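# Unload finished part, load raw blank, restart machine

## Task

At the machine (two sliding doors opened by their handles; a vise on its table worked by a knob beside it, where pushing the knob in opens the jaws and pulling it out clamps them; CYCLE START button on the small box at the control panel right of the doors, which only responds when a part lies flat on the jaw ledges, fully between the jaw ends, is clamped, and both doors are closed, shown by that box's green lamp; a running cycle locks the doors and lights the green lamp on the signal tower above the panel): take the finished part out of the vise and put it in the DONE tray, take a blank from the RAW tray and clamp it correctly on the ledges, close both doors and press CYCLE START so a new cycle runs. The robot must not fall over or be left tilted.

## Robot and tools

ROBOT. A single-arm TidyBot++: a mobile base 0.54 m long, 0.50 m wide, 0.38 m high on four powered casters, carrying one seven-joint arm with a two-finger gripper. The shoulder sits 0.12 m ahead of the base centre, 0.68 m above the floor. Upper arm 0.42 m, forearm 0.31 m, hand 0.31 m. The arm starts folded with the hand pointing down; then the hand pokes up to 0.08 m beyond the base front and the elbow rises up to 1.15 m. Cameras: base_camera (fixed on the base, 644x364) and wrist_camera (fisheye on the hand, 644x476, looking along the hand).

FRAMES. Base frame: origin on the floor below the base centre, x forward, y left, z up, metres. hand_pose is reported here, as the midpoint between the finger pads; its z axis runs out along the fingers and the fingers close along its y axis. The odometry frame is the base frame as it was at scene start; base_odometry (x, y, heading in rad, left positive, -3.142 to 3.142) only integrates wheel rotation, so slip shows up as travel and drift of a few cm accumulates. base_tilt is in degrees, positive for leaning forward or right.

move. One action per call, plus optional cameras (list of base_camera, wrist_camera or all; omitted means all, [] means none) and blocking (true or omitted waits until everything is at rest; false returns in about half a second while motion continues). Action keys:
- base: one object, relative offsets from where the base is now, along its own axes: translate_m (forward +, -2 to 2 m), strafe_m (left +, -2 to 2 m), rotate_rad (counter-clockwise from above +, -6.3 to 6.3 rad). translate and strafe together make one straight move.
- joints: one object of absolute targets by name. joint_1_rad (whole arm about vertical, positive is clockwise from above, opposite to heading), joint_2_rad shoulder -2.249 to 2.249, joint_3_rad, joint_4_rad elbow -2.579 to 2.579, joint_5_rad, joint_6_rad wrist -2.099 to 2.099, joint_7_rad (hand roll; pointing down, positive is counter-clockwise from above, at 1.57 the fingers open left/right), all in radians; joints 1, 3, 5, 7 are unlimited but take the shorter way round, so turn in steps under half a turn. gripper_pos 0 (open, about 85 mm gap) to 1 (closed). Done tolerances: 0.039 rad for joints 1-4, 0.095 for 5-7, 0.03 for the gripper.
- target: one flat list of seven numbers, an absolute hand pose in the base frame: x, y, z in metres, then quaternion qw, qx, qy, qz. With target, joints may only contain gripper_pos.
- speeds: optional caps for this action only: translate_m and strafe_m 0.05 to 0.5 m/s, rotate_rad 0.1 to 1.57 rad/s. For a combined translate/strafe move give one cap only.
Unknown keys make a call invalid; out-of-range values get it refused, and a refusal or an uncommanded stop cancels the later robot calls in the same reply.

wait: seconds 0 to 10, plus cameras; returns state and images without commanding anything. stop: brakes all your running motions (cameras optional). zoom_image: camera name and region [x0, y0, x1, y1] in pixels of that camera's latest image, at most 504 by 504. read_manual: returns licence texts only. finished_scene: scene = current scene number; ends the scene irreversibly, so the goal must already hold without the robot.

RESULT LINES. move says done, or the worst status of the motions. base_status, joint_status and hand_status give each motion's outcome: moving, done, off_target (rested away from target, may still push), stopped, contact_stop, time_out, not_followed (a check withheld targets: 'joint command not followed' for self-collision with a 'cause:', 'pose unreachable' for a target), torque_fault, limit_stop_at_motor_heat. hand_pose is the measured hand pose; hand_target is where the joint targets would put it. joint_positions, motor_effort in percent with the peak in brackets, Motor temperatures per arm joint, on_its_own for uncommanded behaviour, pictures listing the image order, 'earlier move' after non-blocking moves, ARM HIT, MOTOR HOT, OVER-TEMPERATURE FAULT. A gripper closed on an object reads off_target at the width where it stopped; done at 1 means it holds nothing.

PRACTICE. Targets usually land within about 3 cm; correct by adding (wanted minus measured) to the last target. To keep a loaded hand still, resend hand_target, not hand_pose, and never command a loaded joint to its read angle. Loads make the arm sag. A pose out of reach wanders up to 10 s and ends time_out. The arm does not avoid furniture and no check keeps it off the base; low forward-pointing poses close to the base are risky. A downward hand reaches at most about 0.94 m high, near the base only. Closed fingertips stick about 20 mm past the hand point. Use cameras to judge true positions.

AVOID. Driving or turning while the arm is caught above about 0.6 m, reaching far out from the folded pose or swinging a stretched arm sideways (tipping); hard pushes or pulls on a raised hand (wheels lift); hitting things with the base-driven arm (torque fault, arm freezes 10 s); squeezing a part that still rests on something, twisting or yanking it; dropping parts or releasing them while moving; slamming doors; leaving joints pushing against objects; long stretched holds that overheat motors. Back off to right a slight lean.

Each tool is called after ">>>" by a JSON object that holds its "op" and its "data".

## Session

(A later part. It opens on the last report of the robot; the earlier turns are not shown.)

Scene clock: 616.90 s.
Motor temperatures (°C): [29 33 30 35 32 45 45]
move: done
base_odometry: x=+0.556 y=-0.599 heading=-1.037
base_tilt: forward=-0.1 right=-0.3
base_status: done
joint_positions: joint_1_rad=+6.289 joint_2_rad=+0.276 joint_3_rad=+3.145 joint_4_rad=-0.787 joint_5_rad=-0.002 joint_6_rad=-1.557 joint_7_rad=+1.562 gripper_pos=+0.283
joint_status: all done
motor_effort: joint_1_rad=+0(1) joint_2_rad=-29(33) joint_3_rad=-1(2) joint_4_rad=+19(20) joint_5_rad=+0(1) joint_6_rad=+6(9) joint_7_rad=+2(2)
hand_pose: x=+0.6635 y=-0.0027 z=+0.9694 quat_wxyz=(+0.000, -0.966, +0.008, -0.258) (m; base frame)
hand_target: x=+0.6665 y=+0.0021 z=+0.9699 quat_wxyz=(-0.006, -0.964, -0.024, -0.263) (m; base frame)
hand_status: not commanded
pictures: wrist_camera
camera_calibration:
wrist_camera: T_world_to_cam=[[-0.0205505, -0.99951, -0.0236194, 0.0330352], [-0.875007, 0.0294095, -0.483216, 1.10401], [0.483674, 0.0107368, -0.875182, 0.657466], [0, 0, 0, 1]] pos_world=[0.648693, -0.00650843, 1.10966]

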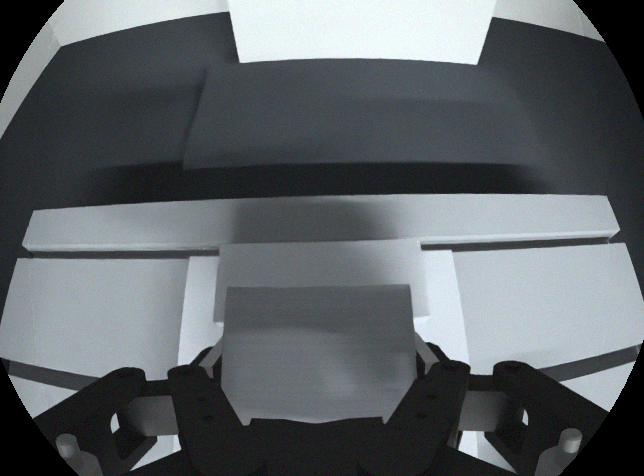

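>>> {"op": "move", "data": {"joints": {"joint_2_rad": 0.281, "joint_4_rad": -0.72, "joint_6_rad": -1.57}, "cameras": []}}

>>> {"op": "move", "data": {"base": {"translate_m": 0.003}, "speeds": {"translate_m": 0.05}, "joints": {"joint_2_rad": 0.275, "joint_4_rad": -0.765, "joint_6_rad": -1.54}, "cameras": ["wrist_camera"]}}

>>> {"op": "zoom_image", "data": {"camera": "wrist_camera", "region": [200, 220, 440, 340]}}

Scene clock: 634.53 s.
Motor temperatures (°C): [29 33 30 35 32 45 45]
move: done
base_odometry: x=+0.556 y=-0.599 heading=-1.037
base_tilt: forward=-0.2 right=-0.2
base_status: not commanded
joint_positions: joint_1_rad=+6.289 joint_2_rad=+0.282 joint_3_rad=+3.145 joint_4_rad=-0.749 joint_5_rad=-0.002 joint_6_rad=-1.559 joint_7_rad=+1.562 gripper_pos=+0.283
joint_status: all done
motor_effort: joint_1_rad=+0(1) joint_2_rad=-32(33) joint_3_rad=-1(1) joint_4_rad=+21(22) joint_5_rad=+0(1) joint_6_rad=+8(8) joint_7_rad=+1(1)
hand_pose: x=+0.6689 y=-0.0027 z=+0.9827 quat_wxyz=(+0.000, -0.962, +0.008, -0.273) (m; base frame)
hand_target: x=+0.6685 y=+0.0020 z=+0.9937 quat_wxyz=(-0.007, -0.959, -0.024, -0.281) (m; base frame)
hand_status: not commanded
pictures: none
No camera images: "cameras" was empty.

Scene clock: 635.23 s.
Motor temperatures (°C): [29 33 30 35 32 45 45]
move: done
base_odometry: x=+0.558 y=-0.601 heading=-1.037
base_tilt: forward=-0.1 right=-0.2
base_status: done
joint_positions: joint_1_rad=+6.289 joint_2_rad=+0.282 joint_3_rad=+3.145 joint_4_rad=-0.771 joint_5_rad=-0.002 joint_6_rad=-1.559 joint_7_rad=+1.562 gripper_pos=+0.283
joint_status: all done
motor_effort: joint_1_rad=+1(2) joint_2_rad=-32(39) joint_3_rad=-1(1) joint_4_rad=+21(23) joint_5_rad=+0(1) joint_6_rad=+7(10) joint_7_rad=+1(2)
hand_pose: x=+0.6665 y=-0.0027 z=+0.9730 quat_wxyz=(+0.000, -0.965, +0.008, -0.262) (m; base frame)
hand_target: x=+0.6701 y=+0.0021 z=+0.9824 quat_wxyz=(-0.006, -0.961, -0.024, -0.277) (m; base frame)
hand_status: not commanded
pictures: wrist_camera
camera_calibration:
wrist_camera: T_world_to_cam=[[-0.0203268, -0.999513, -0.0236977, 0.0330934], [-0.870755, 0.0293458, -0.490841, 1.11298], [0.491297, 0.0106577, -0.870927, 0.64985], [0, 0, 0, 1]] pos_world=[0.650536, -0.00650996, 1.11305]

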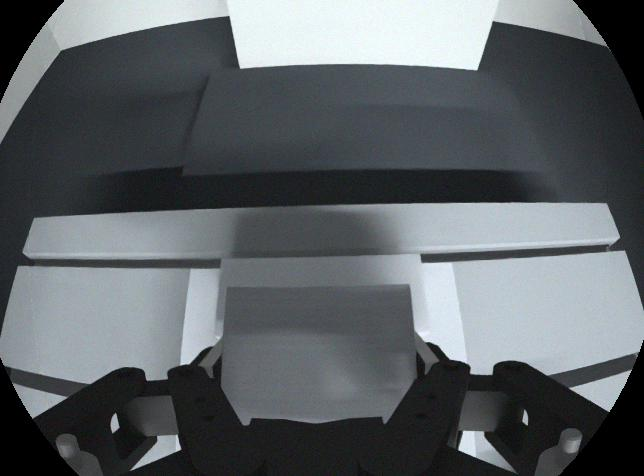

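Scaled by 2.100.

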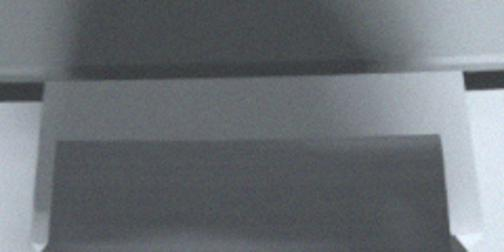

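>>> {"op": "move", "data": {"base": {"translate_m": -0.0035}, "speeds": {"translate_m": 0.05}, "joints": {"joint_2_rad": 0.275, "joint_4_rad": -0.79, "joint_6_rad": -1.56}, "cameras": []}}

>>> {"op": "move", "data": {"joints": {"joint_2_rad": 0.275, "joint_4_rad": -0.81, "joint_6_rad": -1.56}, "cameras": ["wrist_camera"]}}

>>> {"op": "zoom_image", "data": {"camera": "wrist_camera", "region": [200, 220, 440, 340]}}

Scene clock: 643.80 s.
Motor temperatures (°C): [29 33 30 35 32 45 45]
move: done
base_odometry: x=+0.556 y=-0.598 heading=-1.037
base_tilt: forward=-0.1 right=-0.2
base_status: done
joint_positions: joint_1_rad=+6.289 joint_2_rad=+0.278 joint_3_rad=+3.145 joint_4_rad=-0.783 joint_5_rad=-0.002 joint_6_rad=-1.559 joint_7_rad=+1.562 gripper_pos=+0.283
joint_status: all done
motor_effort: joint_1_rad=+0(2) joint_2_rad=-31(35) joint_3_rad=-1(1) joint_4_rad=+20(21) joint_5_rad=+1(1) joint_6_rad=+7(8) joint_7_rad=+1(1)
hand_pose: x=+0.6642 y=-0.0027 z=+0.9696 quat_wxyz=(+0.000, -0.966, +0.008, -0.258) (m; base frame)
hand_target: x=+0.6620 y=+0.0020 z=+0.9684 quat_wxyz=(-0.006, -0.967, -0.024, -0.255) (m; base frame)
hand_status: not commanded
pictures: none
No camera images: "cameras" was empty.

Scene clock: 644.37 s.
Motor temperatures (°C): [29 33 30 35 32 45 45]
move: done
base_odometry: x=+0.556 y=-0.598 heading=-1.037
base_tilt: forward=-0.1 right=-0.3
base_status: not commanded
joint_positions: joint_1_rad=+6.289 joint_2_rad=+0.278 joint_3_rad=+3.145 joint_4_rad=-0.785 joint_5_rad=-0.002 joint_6_rad=-1.558 joint_7_rad=+1.562 gripper_pos=+0.283
joint_status: all done
motor_effort: joint_1_rad=+1(1) joint_2_rad=-27(31) joint_3_rad=-1(1) joint_4_rad=+17(20) joint_5_rad=+1(2) joint_6_rad=+4(8) joint_7_rad=+2(2)
hand_pose: x=+0.6640 y=-0.0027 z=+0.9693 quat_wxyz=(+0.000, -0.966, +0.008, -0.257) (m; base frame)
hand_target: x=+0.6595 y=+0.0020 z=+0.9599 quat_wxyz=(-0.006, -0.969, -0.025, -0.246) (m; base frame)
hand_status: not commanded
pictures: wrist_camera
camera_calibration:
wrist_camera: T_world_to_cam=[[-0.0205611, -0.99951, -0.023604, 0.0330334], [-0.875298, 0.0294049, -0.482689, 1.10411], [0.483146, 0.010736, -0.875474, 0.657699], [0, 0, 0, 1]] pos_world=[0.649344, -0.00651014, 1.10952]

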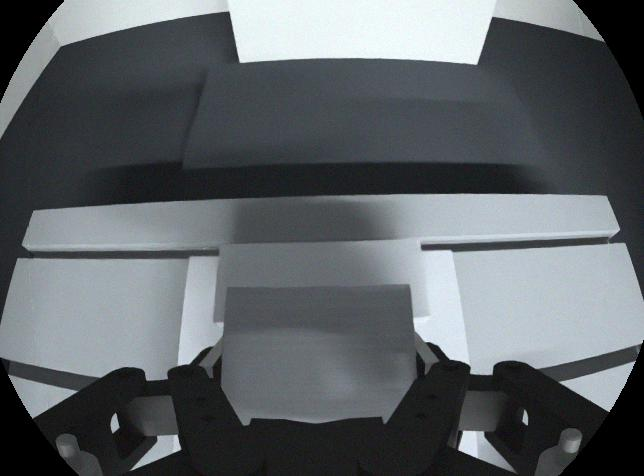

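Scaled by 2.100.

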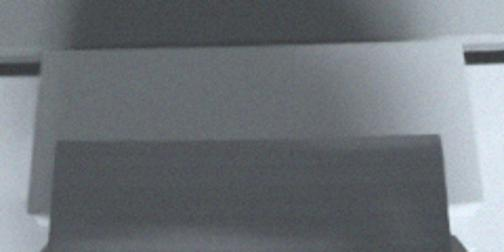

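>>> {"op": "move", "data": {"base": {"translate_m": 0.004}, "speeds": {"translate_m": 0.05}, "joints": {"joint_4_rad": -0.8}, "cameras": []}}

>>> {"op": "move", "data": {"base": {"translate_m": 0.0015}, "speeds": {"translate_m": 0.05}, "cameras": []}}

>>> {"op": "move", "data": {"base": {"translate_m": 0.0015}, "speeds": {"translate_m": 0.05}, "cameras": ["wrist_camera"]}}

>>> {"op": "zoom_image", "data": {"camera": "wrist_camera", "region": [200, 220, 440, 340]}}

Scene clock: 651.40 s.
Motor temperatures (°C): [29 33 30 35 32 45 45]
move: done
base_odometry: x=+0.558 y=-0.602 heading=-1.037
base_tilt: forward=-0.1 right=-0.3
base_status: done
joint_positions: joint_1_rad=+6.289 joint_2_rad=+0.277 joint_3_rad=+3.145 joint_4_rad=-0.786 joint_5_rad=-0.002 joint_6_rad=-1.558 joint_7_rad=+1.562 gripper_pos=+0.283
joint_status: all done
motor_effort: joint_1_rad=+1(2) joint_2_rad=-29(31) joint_3_rad=-1(1) joint_4_rad=+18(20) joint_5_rad=+1(2) joint_6_rad=+6(8) joint_7_rad=+2(2)
hand_pose: x=+0.6634 y=-0.0027 z=+0.9695 quat_wxyz=(+0.000, -0.966, +0.008, -0.257) (m; base frame)
hand_target: x=+0.6608 y=+0.0020 z=+0.9641 quat_wxyz=(-0.006, -0.968, -0.024, -0.251) (m; base frame)
hand_status: not commanded
pictures: none
No camera images: "cameras" was empty.

Scene clock: 651.83 s.
Motor temperatures (°C): [29 33 30 35 32 45 45]
move: done
base_odometry: x=+0.559 y=-0.603 heading=-1.037
base_tilt: forward=-0.1 right=-0.2
base_status: done
joint_positions: joint_1_rad=+6.289 joint_2_rad=+0.275 joint_3_rad=+3.145 joint_4_rad=-0.787 joint_5_rad=-0.002 joint_6_rad=-1.558 joint_7_rad=+1.562 gripper_pos=+0.283
joint_status: not commanded
motor_effort: joint_1_rad=+1(1) joint_2_rad=-28(31) joint_3_rad=-1(1) joint_4_rad=+17(20) joint_5_rad=+0(1) joint_6_rad=+5(7) joint_7_rad=+1(2)
hand_pose: x=+0.6629 y=-0.0027 z=+0.9695 quat_wxyz=(+0.000, -0.966, +0.008, -0.257) (m; base frame)
hand_target: x=+0.6608 y=+0.0020 z=+0.9641 quat_wxyz=(-0.006, -0.968, -0.024, -0.251) (m; base frame)
hand_status: not commanded
pictures: none
No camera images: "cameras" was empty.

Scene clock: 652.23 s.
Motor temperatures (°C): [29 33 30 35 32 45 45]
move: done
base_odometry: x=+0.560 y=-0.605 heading=-1.037
base_tilt: forward=-0.1 right=-0.3
base_status: done
joint_positions: joint_1_rad=+6.289 joint_2_rad=+0.275 joint_3_rad=+3.145 joint_4_rad=-0.788 joint_5_rad=-0.002 joint_6_rad=-1.558 joint_7_rad=+1.562 gripper_pos=+0.283
joint_status: not commanded
motor_effort: joint_1_rad=+0(1) joint_2_rad=-27(29) joint_3_rad=-1(1) joint_4_rad=+17(20) joint_5_rad=+1(1) joint_6_rad=+5(8) joint_7_rad=+1(2)
hand_pose: x=+0.6629 y=-0.0027 z=+0.9694 quat_wxyz=(+0.000, -0.966, +0.008, -0.257) (m; base frame)
hand_target: x=+0.6608 y=+0.0020 z=+0.9641 quat_wxyz=(-0.006, -0.968, -0.024, -0.251) (m; base frame)
hand_status: not commanded
pictures: wrist_camera
camera_calibration:
wrist_camera: T_world_to_cam=[[-0.0205792, -0.99951, -0.023605, 0.0330313], [-0.875614, 0.0294142, -0.482115, 1.10281], [0.482573, 0.0107473, -0.87579, 0.659001], [0, 0, 0, 1]] pos_world=[0.648299, -0.00650569, 1.10961]

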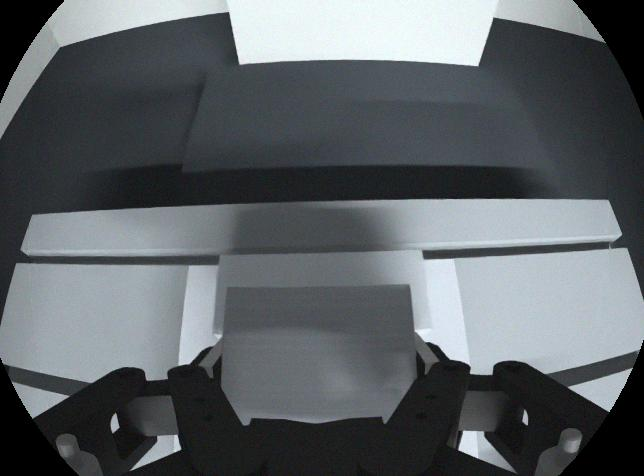

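Scaled by 2.100.

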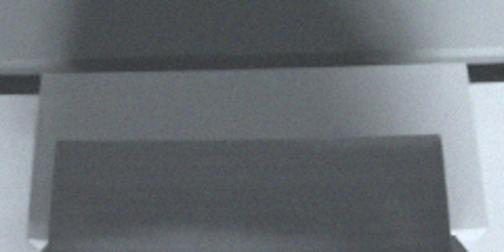

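>>> {"op": "move", "data": {"joints": {"joint_2_rad": 0.281, "joint_4_rad": -0.66, "joint_6_rad": -1.67}, "cameras": []}}

>>> {"op": "move", "data": {"base": {"translate_m": -0.1}, "speeds": {"translate_m": 0.2}, "cameras": ["wrist_camera"]}}

>>> {"op": "zoom_image", "data": {"camera": "wrist_camera", "region": [170, 100, 470, 320]}}

Scene clock: 664.70 s.
Motor temperatures (°C): [29 33 30 35 32 45 45]
move: done
base_odometry: x=+0.560 y=-0.605 heading=-1.037
base_tilt: forward=-0.1 right=-0.3
base_status: not commanded
joint_positions: joint_1_rad=+6.289 joint_2_rad=+0.287 joint_3_rad=+3.145 joint_4_rad=-0.690 joint_5_rad=-0.002 joint_6_rad=-1.634 joint_7_rad=+1.562 gripper_pos=+0.283
joint_status: all done
motor_effort: joint_1_rad=+1(1) joint_2_rad=-32(34) joint_3_rad=-1(1) joint_4_rad=+20(22) joint_5_rad=+1(1) joint_6_rad=+7(8) joint_7_rad=+1(2)
hand_pose: x=+0.6560 y=-0.0025 z=+0.9931 quat_wxyz=(+0.000, -0.965, +0.008, -0.262) (m; base frame)
hand_target: x=+0.6472 y=+0.0020 z=+1.0027 quat_wxyz=(-0.006, -0.965, -0.024, -0.262) (m; base frame)
hand_status: not commanded
pictures: none
No camera images: "cameras" was empty.

Scene clock: 665.93 s.
Motor temperatures (°C): [29 33 30 35 32 45 45]
move: done
base_odometry: x=+0.509 y=-0.518 heading=-1.037
base_tilt: forward=-0.1 right=-0.2
base_status: done
joint_positions: joint_1_rad=+6.289 joint_2_rad=+0.290 joint_3_rad=+3.145 joint_4_rad=-0.689 joint_5_rad=-0.002 joint_6_rad=-1.639 joint_7_rad=+1.562 gripper_pos=+0.283
joint_status: not commanded
motor_effort: joint_1_rad=+1(2) joint_2_rad=-31(36) joint_3_rad=-1(2) joint_4_rad=+20(21) joint_5_rad=+0(1) joint_6_rad=+7(9) joint_7_rad=+1(1)
hand_pose: x=+0.6559 y=-0.0025 z=+0.9906 quat_wxyz=(+0.000, -0.966, +0.008, -0.259) (m; base frame)
hand_target: x=+0.6472 y=+0.0020 z=+1.0027 quat_wxyz=(-0.006, -0.965, -0.024, -0.262) (m; base frame)
hand_status: not commanded
pictures: wrist_camera
camera_calibration:
wrist_camera: T_world_to_cam=[[-0.0202607, -0.999518, -0.0235064, 0.0332354], [-0.874087, 0.0291218, -0.484895, 1.10865], [0.485346, 0.0107223, -0.874256, 0.677666], [0, 0, 0, 1]] pos_world=[0.640826, -0.00633262, 1.13081]

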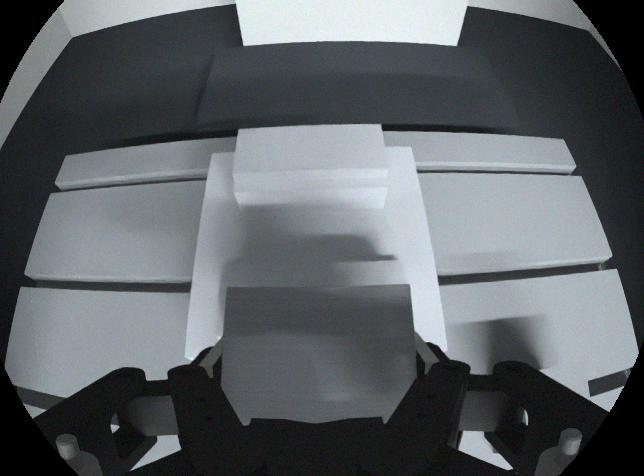

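Scaled by 1.680.

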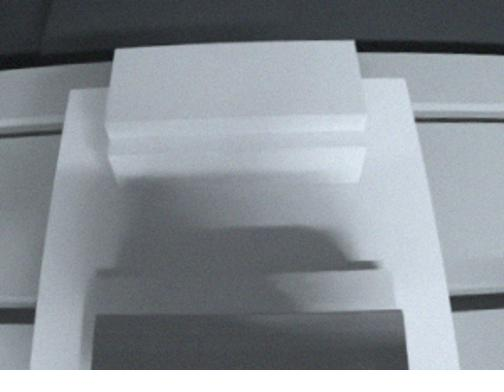

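>>> {"op": "zoom_image", "data": {"camera": "wrist_camera", "region": [215, 110, 405, 290]}}

Scaled by 2.653.

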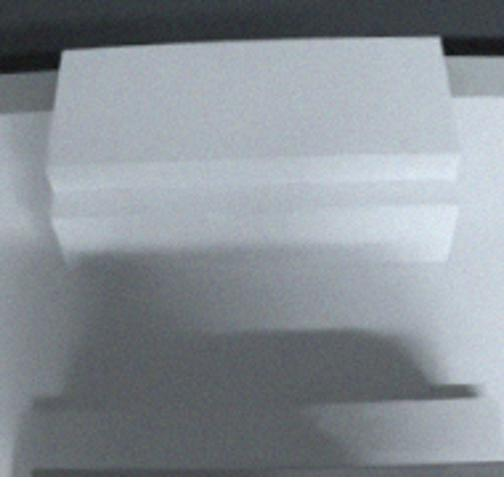

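>>> {"op": "move", "data": {"base": {"translate_m": 0.0945}, "speeds": {"translate_m": 0.1}, "cameras": []}}

>>> {"op": "move", "data": {"joints": {"joint_2_rad": 0.281, "joint_4_rad": -0.74, "joint_6_rad": -1.55}, "cameras": ["wrist_camera"]}}

>>> {"op": "zoom_image", "data": {"camera": "wrist_camera", "region": [200, 220, 440, 340]}}

Scene clock: 704.83 s.
Motor temperatures (°C): [29 33 30 36 32 45 45]
move: done
base_odometry: x=+0.557 y=-0.600 heading=-1.037
base_tilt: forward=-0.1 right=-0.2
base_status: done
joint_positions: joint_1_rad=+6.289 joint_2_rad=+0.292 joint_3_rad=+3.145 joint_4_rad=-0.689 joint_5_rad=-0.002 joint_6_rad=-1.641 joint_7_rad=+1.562 gripper_pos=+0.283
joint_status: not commanded
motor_effort: joint_1_rad=+1(2) joint_2_rad=-32(35) joint_3_rad=-1(1) joint_4_rad=+20(21) joint_5_rad=+0(2) joint_6_rad=+8(9) joint_7_rad=+1(2)
hand_pose: x=+0.6560 y=-0.0025 z=+0.9894 quat_wxyz=(+0.000, -0.966, +0.008, -0.257) (m; base frame)
hand_target: x=+0.6472 y=+0.0020 z=+1.0027 quat_wxyz=(-0.006, -0.965, -0.024, -0.262) (m; base frame)
hand_status: not commanded
pictures: none
No camera images: "cameras" was empty.

Scene clock: 705.70 s.
Motor temperatures (°C): [29 33 30 36 32 45 45]
move: done
base_odometry: x=+0.557 y=-0.600 heading=-1.037
base_tilt: forward=-0.1 right=-0.3
base_status: not commanded
joint_positions: joint_1_rad=+6.289 joint_2_rad=+0.293 joint_3_rad=+3.145 joint_4_rad=-0.742 joint_5_rad=-0.002 joint_6_rad=-1.594 joint_7_rad=+1.562 gripper_pos=+0.283
joint_status: all done
motor_effort: joint_1_rad=+1(1) joint_2_rad=-32(35) joint_3_rad=-1(1) joint_4_rad=+21(21) joint_5_rad=+0(1) joint_6_rad=+8(8) joint_7_rad=+1(2)
hand_pose: x=+0.6635 y=-0.0026 z=+0.9740 quat_wxyz=(+0.000, -0.967, +0.008, -0.254) (m; base frame)
hand_target: x=+0.6718 y=+0.0021 z=+0.9884 quat_wxyz=(-0.006, -0.959, -0.024, -0.281) (m; base frame)
hand_status: not commanded
pictures: wrist_camera
camera_calibration:
wrist_camera: T_world_to_cam=[[-0.0205832, -0.999514, -0.0234299, 0.0330581], [-0.878947, 0.0292589, -0.476022, 1.10183], [0.476476, 0.0107956, -0.879121, 0.67002], [0, 0, 0, 1]] pos_world=[0.649886, -0.00642974, 1.1143]

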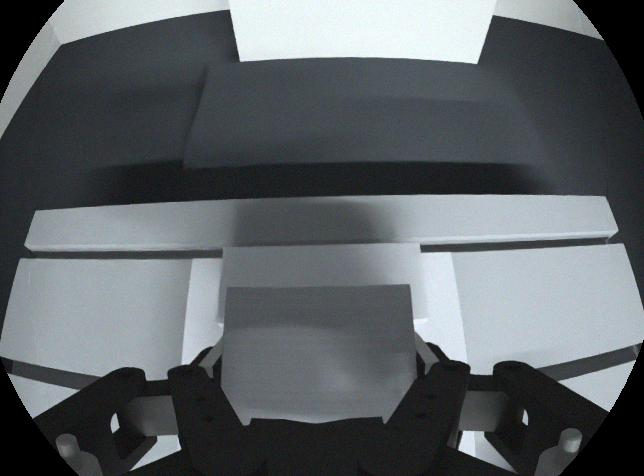

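Scaled by 2.100.

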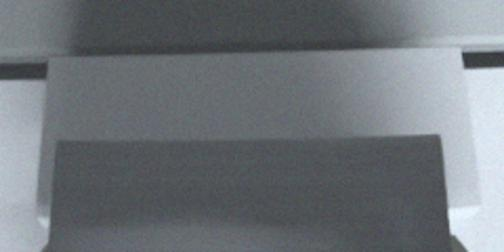

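>>> {"op": "move", "data": {"joints": {"joint_2_rad": 0.271, "joint_4_rad": -0.785, "joint_6_rad": -1.535}, "cameras": []}}

>>> {"op": "move", "data": {"base": {"translate_m": 0.0008}, "speeds": {"translate_m": 0.05}, "cameras": []}}

>>> {"op": "move", "data": {"base": {"translate_m": 0.0008}, "speeds": {"translate_m": 0.05}, "cameras": []}}

Scene clock: 716.07 s.
Motor temperatures (°C): [29 33 30 36 32 45 45]
move: done
base_odometry: x=+0.557 y=-0.600 heading=-1.037
base_tilt: forward=-0.1 right=-0.3
base_status: not commanded
joint_positions: joint_1_rad=+6.289 joint_2_rad=+0.284 joint_3_rad=+3.145 joint_4_rad=-0.769 joint_5_rad=-0.002 joint_6_rad=-1.578 joint_7_rad=+1.562 gripper_pos=+0.283
joint_status: all done
motor_effort: joint_1_rad=-1(2) joint_2_rad=-28(33) joint_3_rad=-1(1) joint_4_rad=+18(21) joint_5_rad=+0(1) joint_6_rad=+6(8) joint_7_rad=+2(2)
hand_pose: x=+0.6621 y=-0.0026 z=+0.9697 quat_wxyz=(+0.000, -0.968, +0.008, -0.252) (m; base frame)
hand_target: x=+0.6681 y=+0.0021 z=+0.9767 quat_wxyz=(-0.006, -0.962, -0.024, -0.272) (m; base frame)
hand_status: not commanded
pictures: none
No camera images: "cameras" was empty.

Scene clock: 716.47 s.
Motor temperatures (°C): [29 33 30 36 32 45 45]
move: done
base_odometry: x=+0.557 y=-0.600 heading=-1.036
base_tilt: forward=-0.1 right=-0.2
base_status: done
joint_positions: joint_1_rad=+6.289 joint_2_rad=+0.284 joint_3_rad=+3.145 joint_4_rad=-0.770 joint_5_rad=-0.002 joint_6_rad=-1.578 joint_7_rad=+1.562 gripper_pos=+0.283
joint_status: not commanded
motor_effort: joint_1_rad=+1(1) joint_2_rad=-28(29) joint_3_rad=-1(1) joint_4_rad=+18(19) joint_5_rad=+1(1) joint_6_rad=+6(7) joint_7_rad=+1(2)
hand_pose: x=+0.6620 y=-0.0026 z=+0.9697 quat_wxyz=(+0.000, -0.968, +0.008, -0.252) (m; base frame)
hand_target: x=+0.6681 y=+0.0021 z=+0.9767 quat_wxyz=(-0.006, -0.962, -0.024, -0.272) (m; base frame)
hand_status: not commanded
pictures: none
No camera images: "cameras" was empty.

Scene clock: 716.87 s.
Motor temperatures (°C): [29 33 30 36 32 45 45]
move: done
base_odometry: x=+0.558 y=-0.601 heading=-1.036
base_tilt: forward=-0.1 right=-0.2
base_status: done
joint_positions: joint_1_rad=+6.289 joint_2_rad=+0.283 joint_3_rad=+3.145 joint_4_rad=-0.770 joint_5_rad=-0.002 joint_6_rad=-1.578 joint_7_rad=+1.562 gripper_pos=+0.283
joint_status: not commanded
motor_effort: joint_1_rad=+0(1) joint_2_rad=-29(29) joint_3_rad=-1(1) joint_4_rad=+18(19) joint_5_rad=+1(1) joint_6_rad=+6(7) joint_7_rad=+1(2)
hand_pose: x=+0.6619 y=-0.0026 z=+0.9697 quat_wxyz=(+0.000, -0.968, +0.008, -0.252) (m; base frame)
hand_target: x=+0.6681 y=+0.0021 z=+0.9767 quat_wxyz=(-0.006, -0.962, -0.024, -0.272) (m; base frame)
hand_status: not commanded
pictures: none
No camera images: "cameras" was empty.

>>> {"op": "move", "data": {"base": {"translate_m": 0.001}, "speeds": {"translate_m": 0.05}, "cameras": []}}

>>> {"op": "move", "data": {"base": {"translate_m": 0.001}, "speeds": {"translate_m": 0.05}, "cameras": []}}

>>> {"op": "move", "data": {"base": {"translate_m": 0.001}, "speeds": {"translate_m": 0.05}, "cameras": ["wrist_camera"]}}

>>> {"op": "zoom_image", "data": {"camera": "wrist_camera", "region": [200, 220, 440, 340]}}

Scene clock: 721.07 s.
Motor temperatures (°C): [29 33 30 36 32 45 45]
move: done
base_odometry: x=+0.558 y=-0.601 heading=-1.036
base_tilt: forward=-0.1 right=-0.2
base_status: done
joint_positions: joint_1_rad=+6.289 joint_2_rad=+0.283 joint_3_rad=+3.145 joint_4_rad=-0.770 joint_5_rad=-0.002 joint_6_rad=-1.578 joint_7_rad=+1.562 gripper_pos=+0.283
joint_status: not commanded
motor_effort: joint_1_rad=+0(1) joint_2_rad=-29(30) joint_3_rad=-1(1) joint_4_rad=+18(19) joint_5_rad=+0(1) joint_6_rad=+6(7) joint_7_rad=+2(2)
hand_pose: x=+0.6617 y=-0.0026 z=+0.9698 quat_wxyz=(+0.000, -0.968, +0.008, -0.252) (m; base frame)
hand_target: x=+0.6681 y=+0.0021 z=+0.9767 quat_wxyz=(-0.006, -0.962, -0.024, -0.272) (m; base frame)
hand_status: not commanded
pictures: none
No camera images: "cameras" was empty.

Scene clock: 721.47 s.
Motor temperatures (°C): [29 33 30 36 32 45 45]
move: done
base_odometry: x=+0.559 y=-0.602 heading=-1.036
base_tilt: forward=-0.2 right=-0.2
base_status: done
joint_positions: joint_1_rad=+6.289 joint_2_rad=+0.283 joint_3_rad=+3.145 joint_4_rad=-0.770 joint_5_rad=-0.002 joint_6_rad=-1.578 joint_7_rad=+1.562 gripper_pos=+0.283
joint_status: not commanded
motor_effort: joint_1_rad=+0(1) joint_2_rad=-29(30) joint_3_rad=-1(1) joint_4_rad=+18(19) joint_5_rad=+0(1) joint_6_rad=+6(8) joint_7_rad=+1(1)
hand_pose: x=+0.6616 y=-0.0026 z=+0.9697 quat_wxyz=(+0.000, -0.968, +0.008, -0.252) (m; base frame)
hand_target: x=+0.6681 y=+0.0021 z=+0.9767 quat_wxyz=(-0.006, -0.962, -0.024, -0.272) (m; base frame)
hand_status: not commanded
pictures: none
No camera images: "cameras" was empty.

Scene clock: 721.87 s.
Motor temperatures (°C): [29 33 30 36 32 45 45]
move: done
base_odometry: x=+0.559 y=-0.603 heading=-1.036
base_tilt: forward=-0.1 right=-0.3
base_status: done
joint_positions: joint_1_rad=+6.289 joint_2_rad=+0.282 joint_3_rad=+3.145 joint_4_rad=-0.771 joint_5_rad=-0.002 joint_6_rad=-1.578 joint_7_rad=+1.562 gripper_pos=+0.283
joint_status: not commanded
motor_effort: joint_1_rad=+0(1) joint_2_rad=-29(30) joint_3_rad=-1(1) joint_4_rad=+18(19) joint_5_rad=+1(2) joint_6_rad=+6(7) joint_7_rad=+1(2)
hand_pose: x=+0.6616 y=-0.0026 z=+0.9698 quat_wxyz=(+0.000, -0.968, +0.008, -0.252) (m; base frame)
hand_target: x=+0.6681 y=+0.0021 z=+0.9767 quat_wxyz=(-0.006, -0.962, -0.024, -0.272) (m; base frame)
hand_status: not commanded
pictures: wrist_camera
camera_calibration:
wrist_camera: T_world_to_cam=[[-0.0206893, -0.999511, -0.0234476, 0.0330043], [-0.880281, 0.0293302, -0.473546, 1.09661], [0.474002, 0.0108432, -0.880457, 0.670182], [0, 0, 0, 1]] pos_world=[0.648336, -0.00644247, 1.11013]

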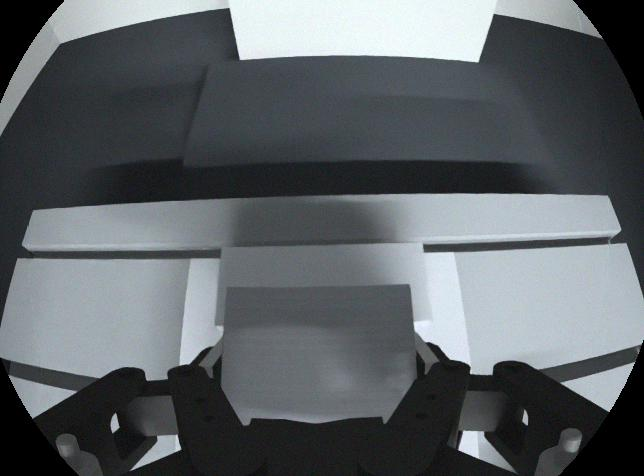

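Scaled by 2.100.

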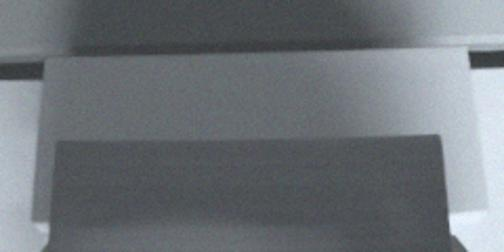

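>>> {"op": "move", "data": {"joints": {"gripper_pos": 0.22}, "cameras": []}}

>>> {"op": "move", "data": {"joints": {"gripper_pos": 0.0}, "cameras": ["wrist_camera"]}}

Scene clock: 730.07 s.
Motor temperatures (°C): [29 33 30 35 32 45 45]
move: done
base_odometry: x=+0.559 y=-0.603 heading=-1.036
base_tilt: forward=-0.1 right=-0.2
base_status: not commanded
joint_positions: joint_1_rad=+6.289 joint_2_rad=+0.281 joint_3_rad=+3.145 joint_4_rad=-0.771 joint_5_rad=-0.002 joint_6_rad=-1.578 joint_7_rad=+1.562 gripper_pos=+0.220
joint_status: all done
motor_effort: joint_1_rad=+0(1) joint_2_rad=-27(30) joint_3_rad=-1(1) joint_4_rad=+17(20) joint_5_rad=+0(2) joint_6_rad=+5(7) joint_7_rad=+1(2)
hand_pose: x=+0.6611 y=-0.0026 z=+0.9703 quat_wxyz=(+0.000, -0.967, +0.008, -0.253) (m; base frame)
hand_target: x=+0.6681 y=+0.0021 z=+0.9767 quat_wxyz=(-0.006, -0.962, -0.024, -0.272) (m; base frame)
hand_status: not commanded
pictures: none
No camera images: "cameras" was empty.

Scene clock: 730.70 s.
Motor temperatures (°C): [29 33 30 35 32 45 45]
move: done
base_odometry: x=+0.559 y=-0.603 heading=-1.036
base_tilt: forward=-0.1 right=-0.3
base_status: not commanded
joint_positions: joint_1_rad=+6.289 joint_2_rad=+0.281 joint_3_rad=+3.145 joint_4_rad=-0.771 joint_5_rad=-0.002 joint_6_rad=-1.578 joint_7_rad=+1.562 gripper_pos=+0.000
joint_status: all done
motor_effort: joint_1_rad=+1(1) joint_2_rad=-28(28) joint_3_rad=-1(1) joint_4_rad=+17(18) joint_5_rad=+0(1) joint_6_rad=+5(6) joint_7_rad=+1(1)
hand_pose: x=+0.6611 y=-0.0026 z=+0.9703 quat_wxyz=(+0.000, -0.967, +0.008, -0.253) (m; base frame)
hand_target: x=+0.6681 y=+0.0021 z=+0.9767 quat_wxyz=(-0.006, -0.962, -0.024, -0.272) (m; base frame)
hand_status: not commanded
pictures: wrist_camera
camera_calibration:
wrist_camera: T_world_to_cam=[[-0.0206699, -0.999511, -0.0234627, 0.0330111], [-0.879877, 0.0293295, -0.474296, 1.09689], [0.474752, 0.0108406, -0.880053, 0.66999], [0, 0, 0, 1]] pos_world=[0.647733, -0.00643947, 1.11065]

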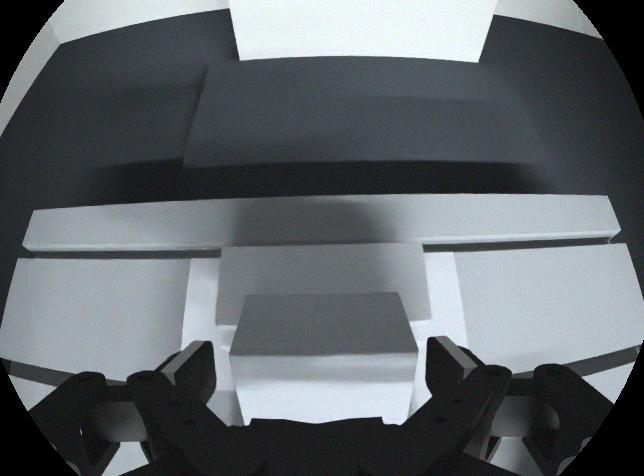

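>>> {"op": "zoom_image", "data": {"camera": "wrist_camera", "region": [170, 220, 470, 440]}}

Scaled by 1.680.

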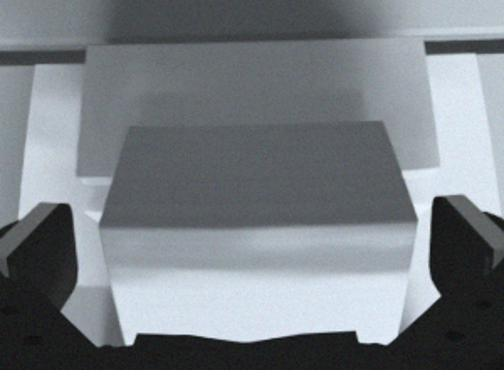

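>>> {"op": "move", "data": {"joints": {"joint_2_rad": 0.23, "joint_4_rad": -0.6, "joint_6_rad": -1.8}, "cameras": ["wrist_camera"]}}

>>> {"op": "zoom_image", "data": {"camera": "wrist_camera", "region": [170, 180, 470, 400]}}

Scene clock: 756.53 s.
Motor temperatures (°C): [29 33 30 35 32 45 45]
move: done
base_odometry: x=+0.559 y=-0.603 heading=-1.036
base_tilt: forward=-0.1 right=-0.3
base_status: not commanded
joint_positions: joint_1_rad=+6.289 joint_2_rad=+0.231 joint_3_rad=+3.145 joint_4_rad=-0.611 joint_5_rad=-0.002 joint_6_rad=-1.749 joint_7_rad=+1.562 gripper_pos=+0.000
joint_status: all done
motor_effort: joint_1_rad=+1(1) joint_2_rad=-24(30) joint_3_rad=-1(1) joint_4_rad=+15(20) joint_5_rad=+0(1) joint_6_rad=+6(7) joint_7_rad=+1(2)
hand_pose: x=+0.6129 y=-0.0022 z=+1.0353 quat_wxyz=(+0.000, -0.962, +0.008, -0.272) (m; base frame)
hand_target: x=+0.5993 y=+0.0020 z=+1.0322 quat_wxyz=(-0.006, -0.967, -0.024, -0.253) (m; base frame)
hand_status: not commanded
pictures: wrist_camera
camera_calibration:
wrist_camera: T_world_to_cam=[[-0.0194699, -0.999525, -0.0238754, 0.0336342], [-0.860531, 0.0289107, -0.508576, 1.10895], [0.509025, 0.0106436, -0.860686, 0.709052], [0, 0, 0, 1]] pos_world=[0.594019, -0.00598919, 1.17506]

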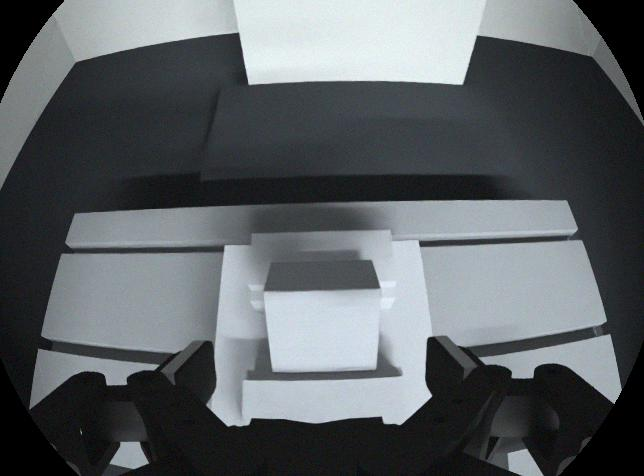

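Scaled by 1.680.

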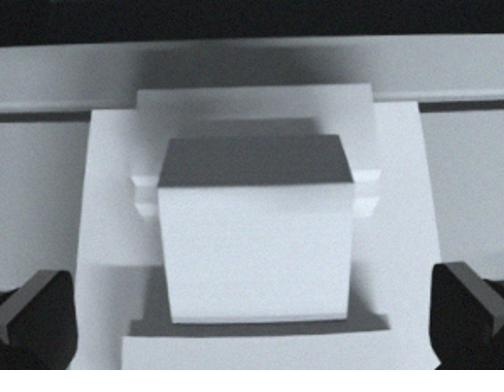

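>>> {"op": "move", "data": {"base": {"translate_m": -0.12}, "speeds": {"translate_m": 0.3}, "cameras": ["wrist_camera"]}}

>>> {"op": "zoom_image", "data": {"camera": "wrist_camera", "region": [220, 100, 420, 250]}}

Scene clock: 805.77 s.
Motor temperatures (°C): [29 33 30 35 32 45 45]
move: done
base_odometry: x=+0.498 y=-0.500 heading=-1.036
base_tilt: forward=-0.1 right=-0.2
base_status: done
joint_positions: joint_1_rad=+6.289 joint_2_rad=+0.225 joint_3_rad=+3.145 joint_4_rad=-0.611 joint_5_rad=-0.002 joint_6_rad=-1.754 joint_7_rad=+1.562 gripper_pos=+0.000
joint_status: not commanded
motor_effort: joint_1_rad=+1(2) joint_2_rad=-24(29) joint_3_rad=-1(2) joint_4_rad=+15(16) joint_5_rad=+0(1) joint_6_rad=+6(6) joint_7_rad=+1(2)
hand_pose: x=+0.6094 y=-0.0021 z=+1.0376 quat_wxyz=(+0.000, -0.962, +0.008, -0.272) (m; base frame)
hand_target: x=+0.5993 y=+0.0020 z=+1.0322 quat_wxyz=(-0.006, -0.967, -0.024, -0.253) (m; base frame)
hand_status: not commanded
pictures: wrist_camera
camera_calibration:
wrist_camera: T_world_to_cam=[[-0.0193522, -0.999527, -0.0239011, 0.0336398], [-0.859982, 0.028834, -0.509509, 1.1077], [0.509958, 0.0106943, -0.860133, 0.711596], [0, 0, 0, 1]] pos_world=[0.590372, -0.00592567, 1.17726]

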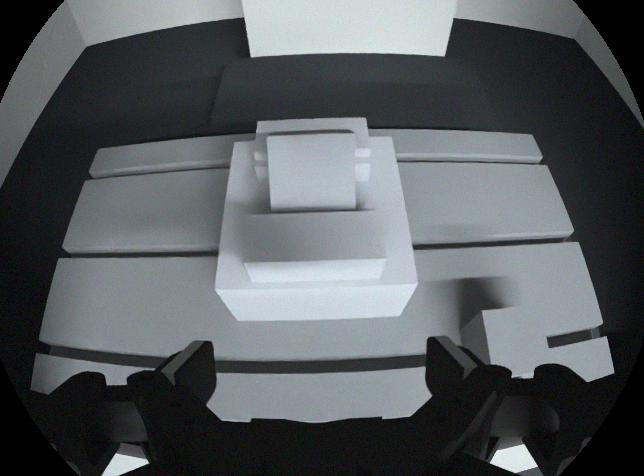

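Scaled by 2.520.

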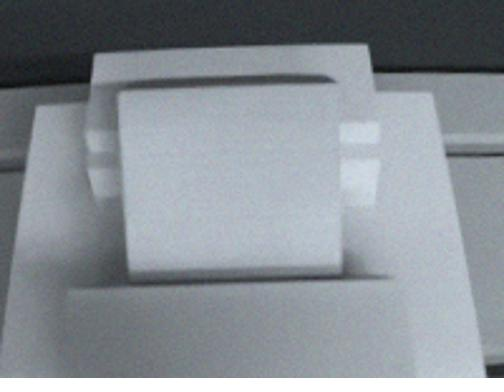

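>>> {"op": "move", "data": {"joints": {"joint_2_rad": -0.289, "joint_4_rad": -1.647, "joint_6_rad": -0.75}, "cameras": ["wrist_camera"]}}

Scene clock: 836.87 s.
Motor temperatures (°C): [29 33 30 35 32 45 45]
move: done
base_odometry: x=+0.498 y=-0.500 heading=-1.036
base_tilt: forward=-0.2 right=-0.2
base_status: not commanded
joint_positions: joint_1_rad=+6.289 joint_2_rad=-0.269 joint_3_rad=+3.145 joint_4_rad=-1.625 joint_5_rad=-0.002 joint_6_rad=-0.801 joint_7_rad=+1.562 gripper_pos=+0.000
joint_status: all done
motor_effort: joint_1_rad=+0(1) joint_2_rad=-11(24) joint_3_rad=-1(1) joint_4_rad=+21(22) joint_5_rad=+0(1) joint_6_rad=+8(9) joint_7_rad=+1(2)
hand_pose: x=+0.5736 y=-0.0025 z=+0.9824 quat_wxyz=(+0.001, -0.881, +0.008, -0.473) (m; base frame)
hand_target: x=+0.5738 y=+0.0022 z=+0.9922 quat_wxyz=(-0.012, -0.869, -0.022, -0.494) (m; base frame)
hand_status: not commanded
pictures: wrist_camera
camera_calibration:
wrist_camera: T_world_to_cam=[[-0.0093865, -0.999537, -0.0289522, 0.0304689], [-0.566494, 0.0291744, -0.823549, 1.189], [0.824013, 0.00867098, -0.566505, 0.21382], [0, 0, 0, 1]] pos_world=[0.497654, -0.00608749, 1.10121]

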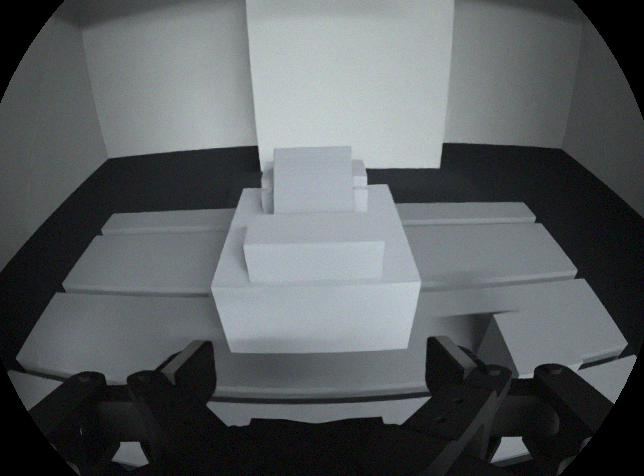

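>>> {"op": "move", "data": {}}

Scene clock: 863.00 s.
Motor temperatures (°C): [29 33 30 35 32 45 45]
base_odometry: x=+0.498 y=-0.500 heading=-1.036
base_tilt: forward=-0.1 right=-0.2
base_status: not commanded
joint_positions: joint_1_rad=+6.289 joint_2_rad=-0.269 joint_3_rad=+3.145 joint_4_rad=-1.625 joint_5_rad=-0.002 joint_6_rad=-0.798 joint_7_rad=+1.562 gripper_pos=+0.000
joint_status: all done
motor_effort: joint_1_rad=+1(1) joint_2_rad=-11(24) joint_3_rad=-1(1) joint_4_rad=+21(22) joint_5_rad=+0(1) joint_6_rad=+8(9) joint_7_rad=+2(2)
hand_pose: x=+0.5740 y=-0.0025 z=+0.9831 quat_wxyz=(+0.001, -0.880, +0.008, -0.474) (m; base frame)
hand_target: x=+0.5738 y=+0.0022 z=+0.9922 quat_wxyz=(-0.012, -0.869, -0.022, -0.494) (m; base frame)
hand_status: not commanded
pictures: base_camera, wrist_camera
camera_calibration:
wrist_camera: T_world_to_cam=[[-0.00931517, -0.999537, -0.0289547, 0.0304495], [-0.564235, 0.0291599, -0.825099, 1.19008], [0.825562, 0.00865132, -0.564246, 0.210725], [0, 0, 0, 1]] pos_world=[0.4978, -0.00609019, 1.10171]

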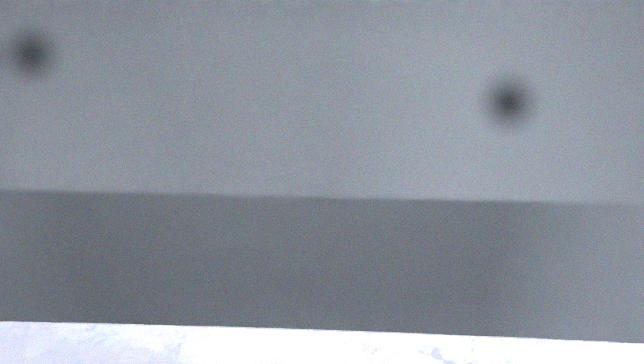

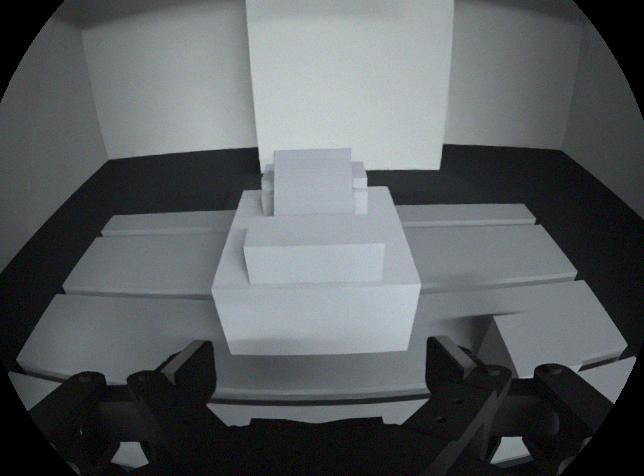

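>>> {"op": "move", "data": {"base": {"translate_m": 0.11}, "speeds": {"translate_m": 0.15}, "cameras": ["wrist_camera"]}}

Scene clock: 896.00 s.
Motor temperatures (°C): [29 32 30 35 32 45 45]
move: done
base_odometry: x=+0.554 y=-0.594 heading=-1.036
base_tilt: forward=-0.1 right=-0.2
base_status: done
joint_positions: joint_1_rad=+6.289 joint_2_rad=-0.283 joint_3_rad=+3.145 joint_4_rad=-1.626 joint_5_rad=-0.002 joint_6_rad=-0.796 joint_7_rad=+1.562 gripper_pos=+0.000
joint_status: not commanded
motor_effort: joint_1_rad=+0(1) joint_2_rad=-10(14) joint_3_rad=+0(1) joint_4_rad=+21(22) joint_5_rad=+0(1) joint_6_rad=+8(9) joint_7_rad=+1(2)
hand_pose: x=+0.5702 y=-0.0025 z=+0.9893 quat_wxyz=(+0.001, -0.877, +0.008, -0.481) (m; base frame)
hand_target: x=+0.5738 y=+0.0022 z=+0.9922 quat_wxyz=(-0.012, -0.869, -0.022, -0.494) (m; base frame)
hand_status: not commanded
pictures: wrist_camera
camera_calibration:
wrist_camera: T_world_to_cam=[[-0.00888539, -0.99954, -0.029007, 0.0304193], [-0.55176, 0.0290932, -0.833495, 1.19425], [0.833956, 0.00859895, -0.551765, 0.200269], [0, 0, 0, 1]] pos_world=[0.492195, -0.00606138, 1.10679]

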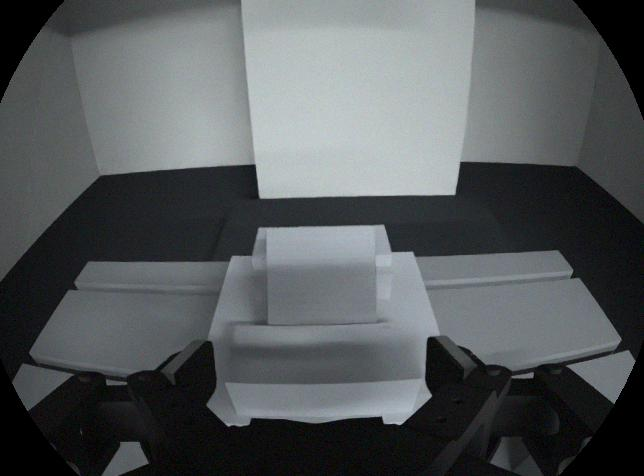

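>>> {"op": "zoom_image", "data": {"camera": "wrist_camera", "region": [210, 200, 450, 440]}}

Scaled by 2.100.

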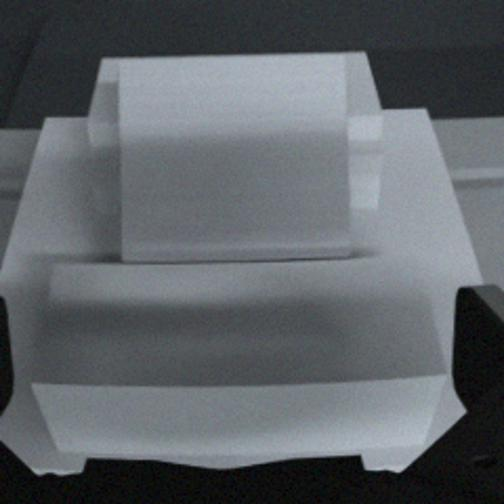

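>>> {"op": "move", "data": {"base": {"translate_m": 0.045}, "speeds": {"translate_m": 0.1}, "joints": {"joint_2_rad": -0.345, "joint_4_rad": -1.763, "joint_6_rad": -0.567}, "cameras": ["wrist_camera"]}}

Scene clock: 924.43 s.
Motor temperatures (°C): [29 32 30 35 32 45 45]
move: done
base_odometry: x=+0.578 y=-0.633 heading=-1.036
base_tilt: forward=-0.1 right=-0.2
base_status: done
joint_positions: joint_1_rad=+6.289 joint_2_rad=-0.326 joint_3_rad=+3.145 joint_4_rad=-1.743 joint_5_rad=-0.002 joint_6_rad=-0.617 joint_7_rad=+1.562 gripper_pos=+0.000
joint_status: all done
motor_effort: joint_1_rad=+0(1) joint_2_rad=-10(13) joint_3_rad=-1(1) joint_4_rad=+22(22) joint_5_rad=+0(1) joint_6_rad=+9(10) joint_7_rad=+1(2)
hand_pose: x=+0.5733 y=-0.0026 z=+0.9897 quat_wxyz=(+0.001, -0.850, +0.008, -0.526) (m; base frame)
hand_target: x=+0.5723 y=+0.0022 z=+1.0003 quat_wxyz=(-0.013, -0.837, -0.021, -0.546) (m; base frame)
hand_status: not commanded
pictures: wrist_camera
camera_calibration:
wrist_camera: T_world_to_cam=[[-0.00624601, -0.999557, -0.0290936, 0.0288918], [-0.461213, 0.0286944, -0.886825, 1.19708], [0.887268, 0.00787922, -0.461188, 0.0776999], [0, 0, 0, 1]] pos_world=[0.48335, -0.00608272, 1.09828]

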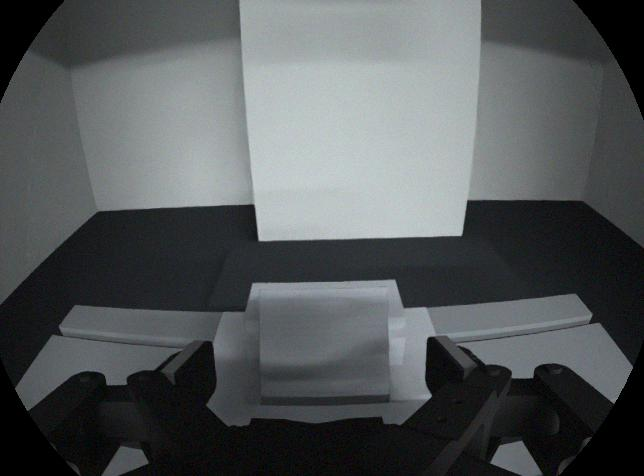

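>>> {"op": "move", "data": {"joints": {"joint_2_rad": -0.225, "joint_4_rad": -1.770, "joint_6_rad": -0.436}, "cameras": ["wrist_camera"]}}

Scene clock: 928.43 s.
Motor temperatures (°C): [29 32 30 35 32 45 45]
move: done
base_odometry: x=+0.577 y=-0.633 heading=-1.036
base_tilt: forward=-0.2 right=-0.3
base_status: not commanded
joint_positions: joint_1_rad=+6.289 joint_2_rad=-0.240 joint_3_rad=+3.145 joint_4_rad=-1.751 joint_5_rad=-0.002 joint_6_rad=-0.485 joint_7_rad=+1.562 gripper_pos=+0.000
joint_status: all done
motor_effort: joint_1_rad=+1(1) joint_2_rad=-13(15) joint_3_rad=-1(1) joint_4_rad=+22(23) joint_5_rad=+0(1) joint_6_rad=+9(10) joint_7_rad=+1(2)
hand_pose: x=+0.6165 y=-0.0030 z=+0.9809 quat_wxyz=(+0.001, -0.840, +0.008, -0.542) (m; base frame)
hand_target: x=+0.6248 y=+0.0022 z=+0.9759 quat_wxyz=(-0.013, -0.836, -0.021, -0.548) (m; base frame)
hand_status: not commanded
pictures: wrist_camera
camera_calibration:
wrist_camera: T_world_to_cam=[[-0.00555175, -0.999572, -0.0287105, 0.0277082], [-0.427674, 0.0283261, -0.903489, 1.20489], [0.903916, 0.0072628, -0.427649, -0.00790758], [0, 0, 0, 1]] pos_world=[0.522604, -0.00637618, 1.08602]

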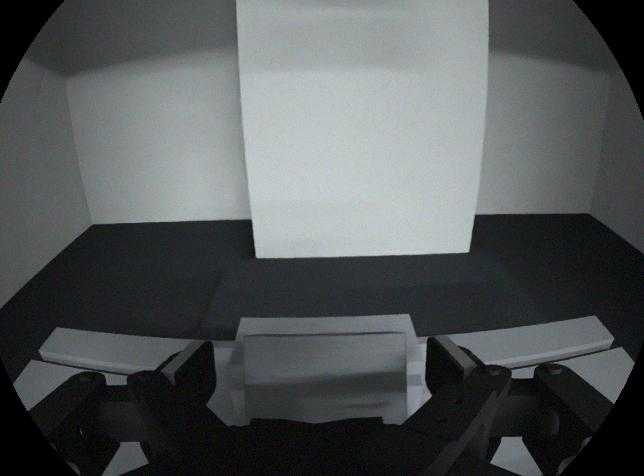

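>>> {"op": "move", "data": {"base": {"strafe_m": -0.002}, "speeds": {"strafe_m": 0.05}, "joints": {"joint_2_rad": -0.192}, "cameras": ["wrist_camera"]}}

>>> {"op": "zoom_image", "data": {"camera": "wrist_camera", "region": [200, 280, 440, 440]}}

Scene clock: 934.80 s.
Motor temperatures (°C): [29 32 30 35 32 45 45]
move: done
base_odometry: x=+0.576 y=-0.634 heading=-1.036
base_tilt: forward=-0.1 right=-0.2
base_status: done
joint_positions: joint_1_rad=+6.288 joint_2_rad=-0.213 joint_3_rad=+3.145 joint_4_rad=-1.752 joint_5_rad=-0.002 joint_6_rad=-0.484 joint_7_rad=+1.562 gripper_pos=+0.000
joint_status: all done
motor_effort: joint_1_rad=+0(4) joint_2_rad=-14(15) joint_3_rad=-1(6) joint_4_rad=+22(22) joint_5_rad=+0(2) joint_6_rad=+8(9) joint_7_rad=+1(1)
hand_pose: x=+0.6242 y=-0.0027 z=+0.9674 quat_wxyz=(+0.001, -0.847, +0.008, -0.531) (m; base frame)
hand_target: x=+0.6343 y=+0.0022 z=+0.9591 quat_wxyz=(-0.013, -0.845, -0.022, -0.534) (m; base frame)
hand_status: not commanded
pictures: wrist_camera
camera_calibration:
wrist_camera: T_world_to_cam=[[-0.0056357, -0.999575, -0.0285961, 0.0276286], [-0.451027, 0.0280635, -0.892069, 1.19953], [0.892492, 0.00787018, -0.450994, 0.00912654], [0, 0, 0, 1]] pos_world=[0.533029, -0.0061178, 1.07497]

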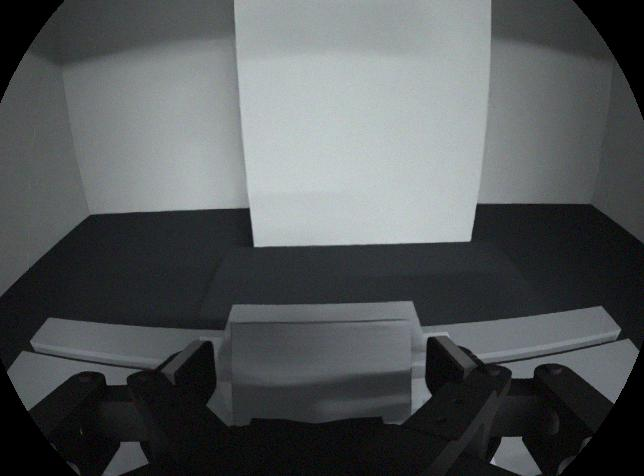

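Scaled by 2.100.

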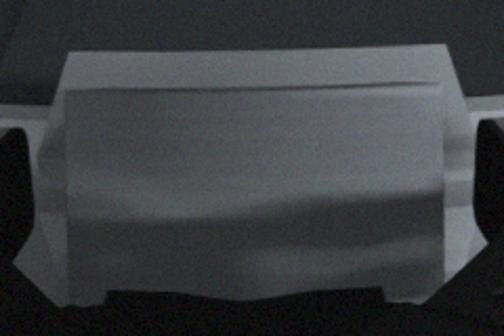

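>>> {"op": "move", "data": {"joints": {"gripper_pos": 0.6}, "cameras": ["wrist_camera"]}}

Scene clock: 937.60 s.
Motor temperatures (°C): [29 32 30 35 32 45 45]
move: off_target
base_odometry: x=+0.576 y=-0.634 heading=-1.036
base_tilt: forward=-0.2 right=-0.3
base_status: not commanded
joint_positions: joint_1_rad=+6.288 joint_2_rad=-0.215 joint_3_rad=+3.145 joint_4_rad=-1.753 joint_5_rad=-0.002 joint_6_rad=-0.483 joint_7_rad=+1.562 gripper_pos=+0.294
joint_status: gripper_pos off_target (ended at +0.294, target +0.600)
motor_effort: joint_1_rad=+0(2) joint_2_rad=-11(14) joint_3_rad=-1(2) joint_4_rad=+22(24) joint_5_rad=+0(1) joint_6_rad=+10(12) joint_7_rad=+1(1)
hand_pose: x=+0.6238 y=-0.0027 z=+0.9677 quat_wxyz=(+0.001, -0.847, +0.008, -0.531) (m; base frame)
hand_target: x=+0.6343 y=+0.0022 z=+0.9591 quat_wxyz=(-0.013, -0.845, -0.022, -0.534) (m; base frame)
hand_status: not commanded
pictures: wrist_camera
camera_calibration:
wrist_camera: T_world_to_cam=[[-0.00566391, -0.999575, -0.0286036, 0.0276322], [-0.450064, 0.0280914, -0.892554, 1.19953], [0.892978, 0.00781813, -0.450032, 0.00841059], [0, 0, 0, 1]] pos_world=[0.53251, -0.00614163, 1.07522]

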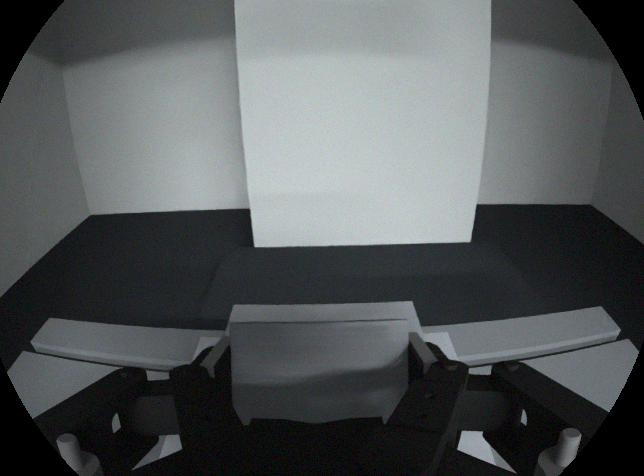

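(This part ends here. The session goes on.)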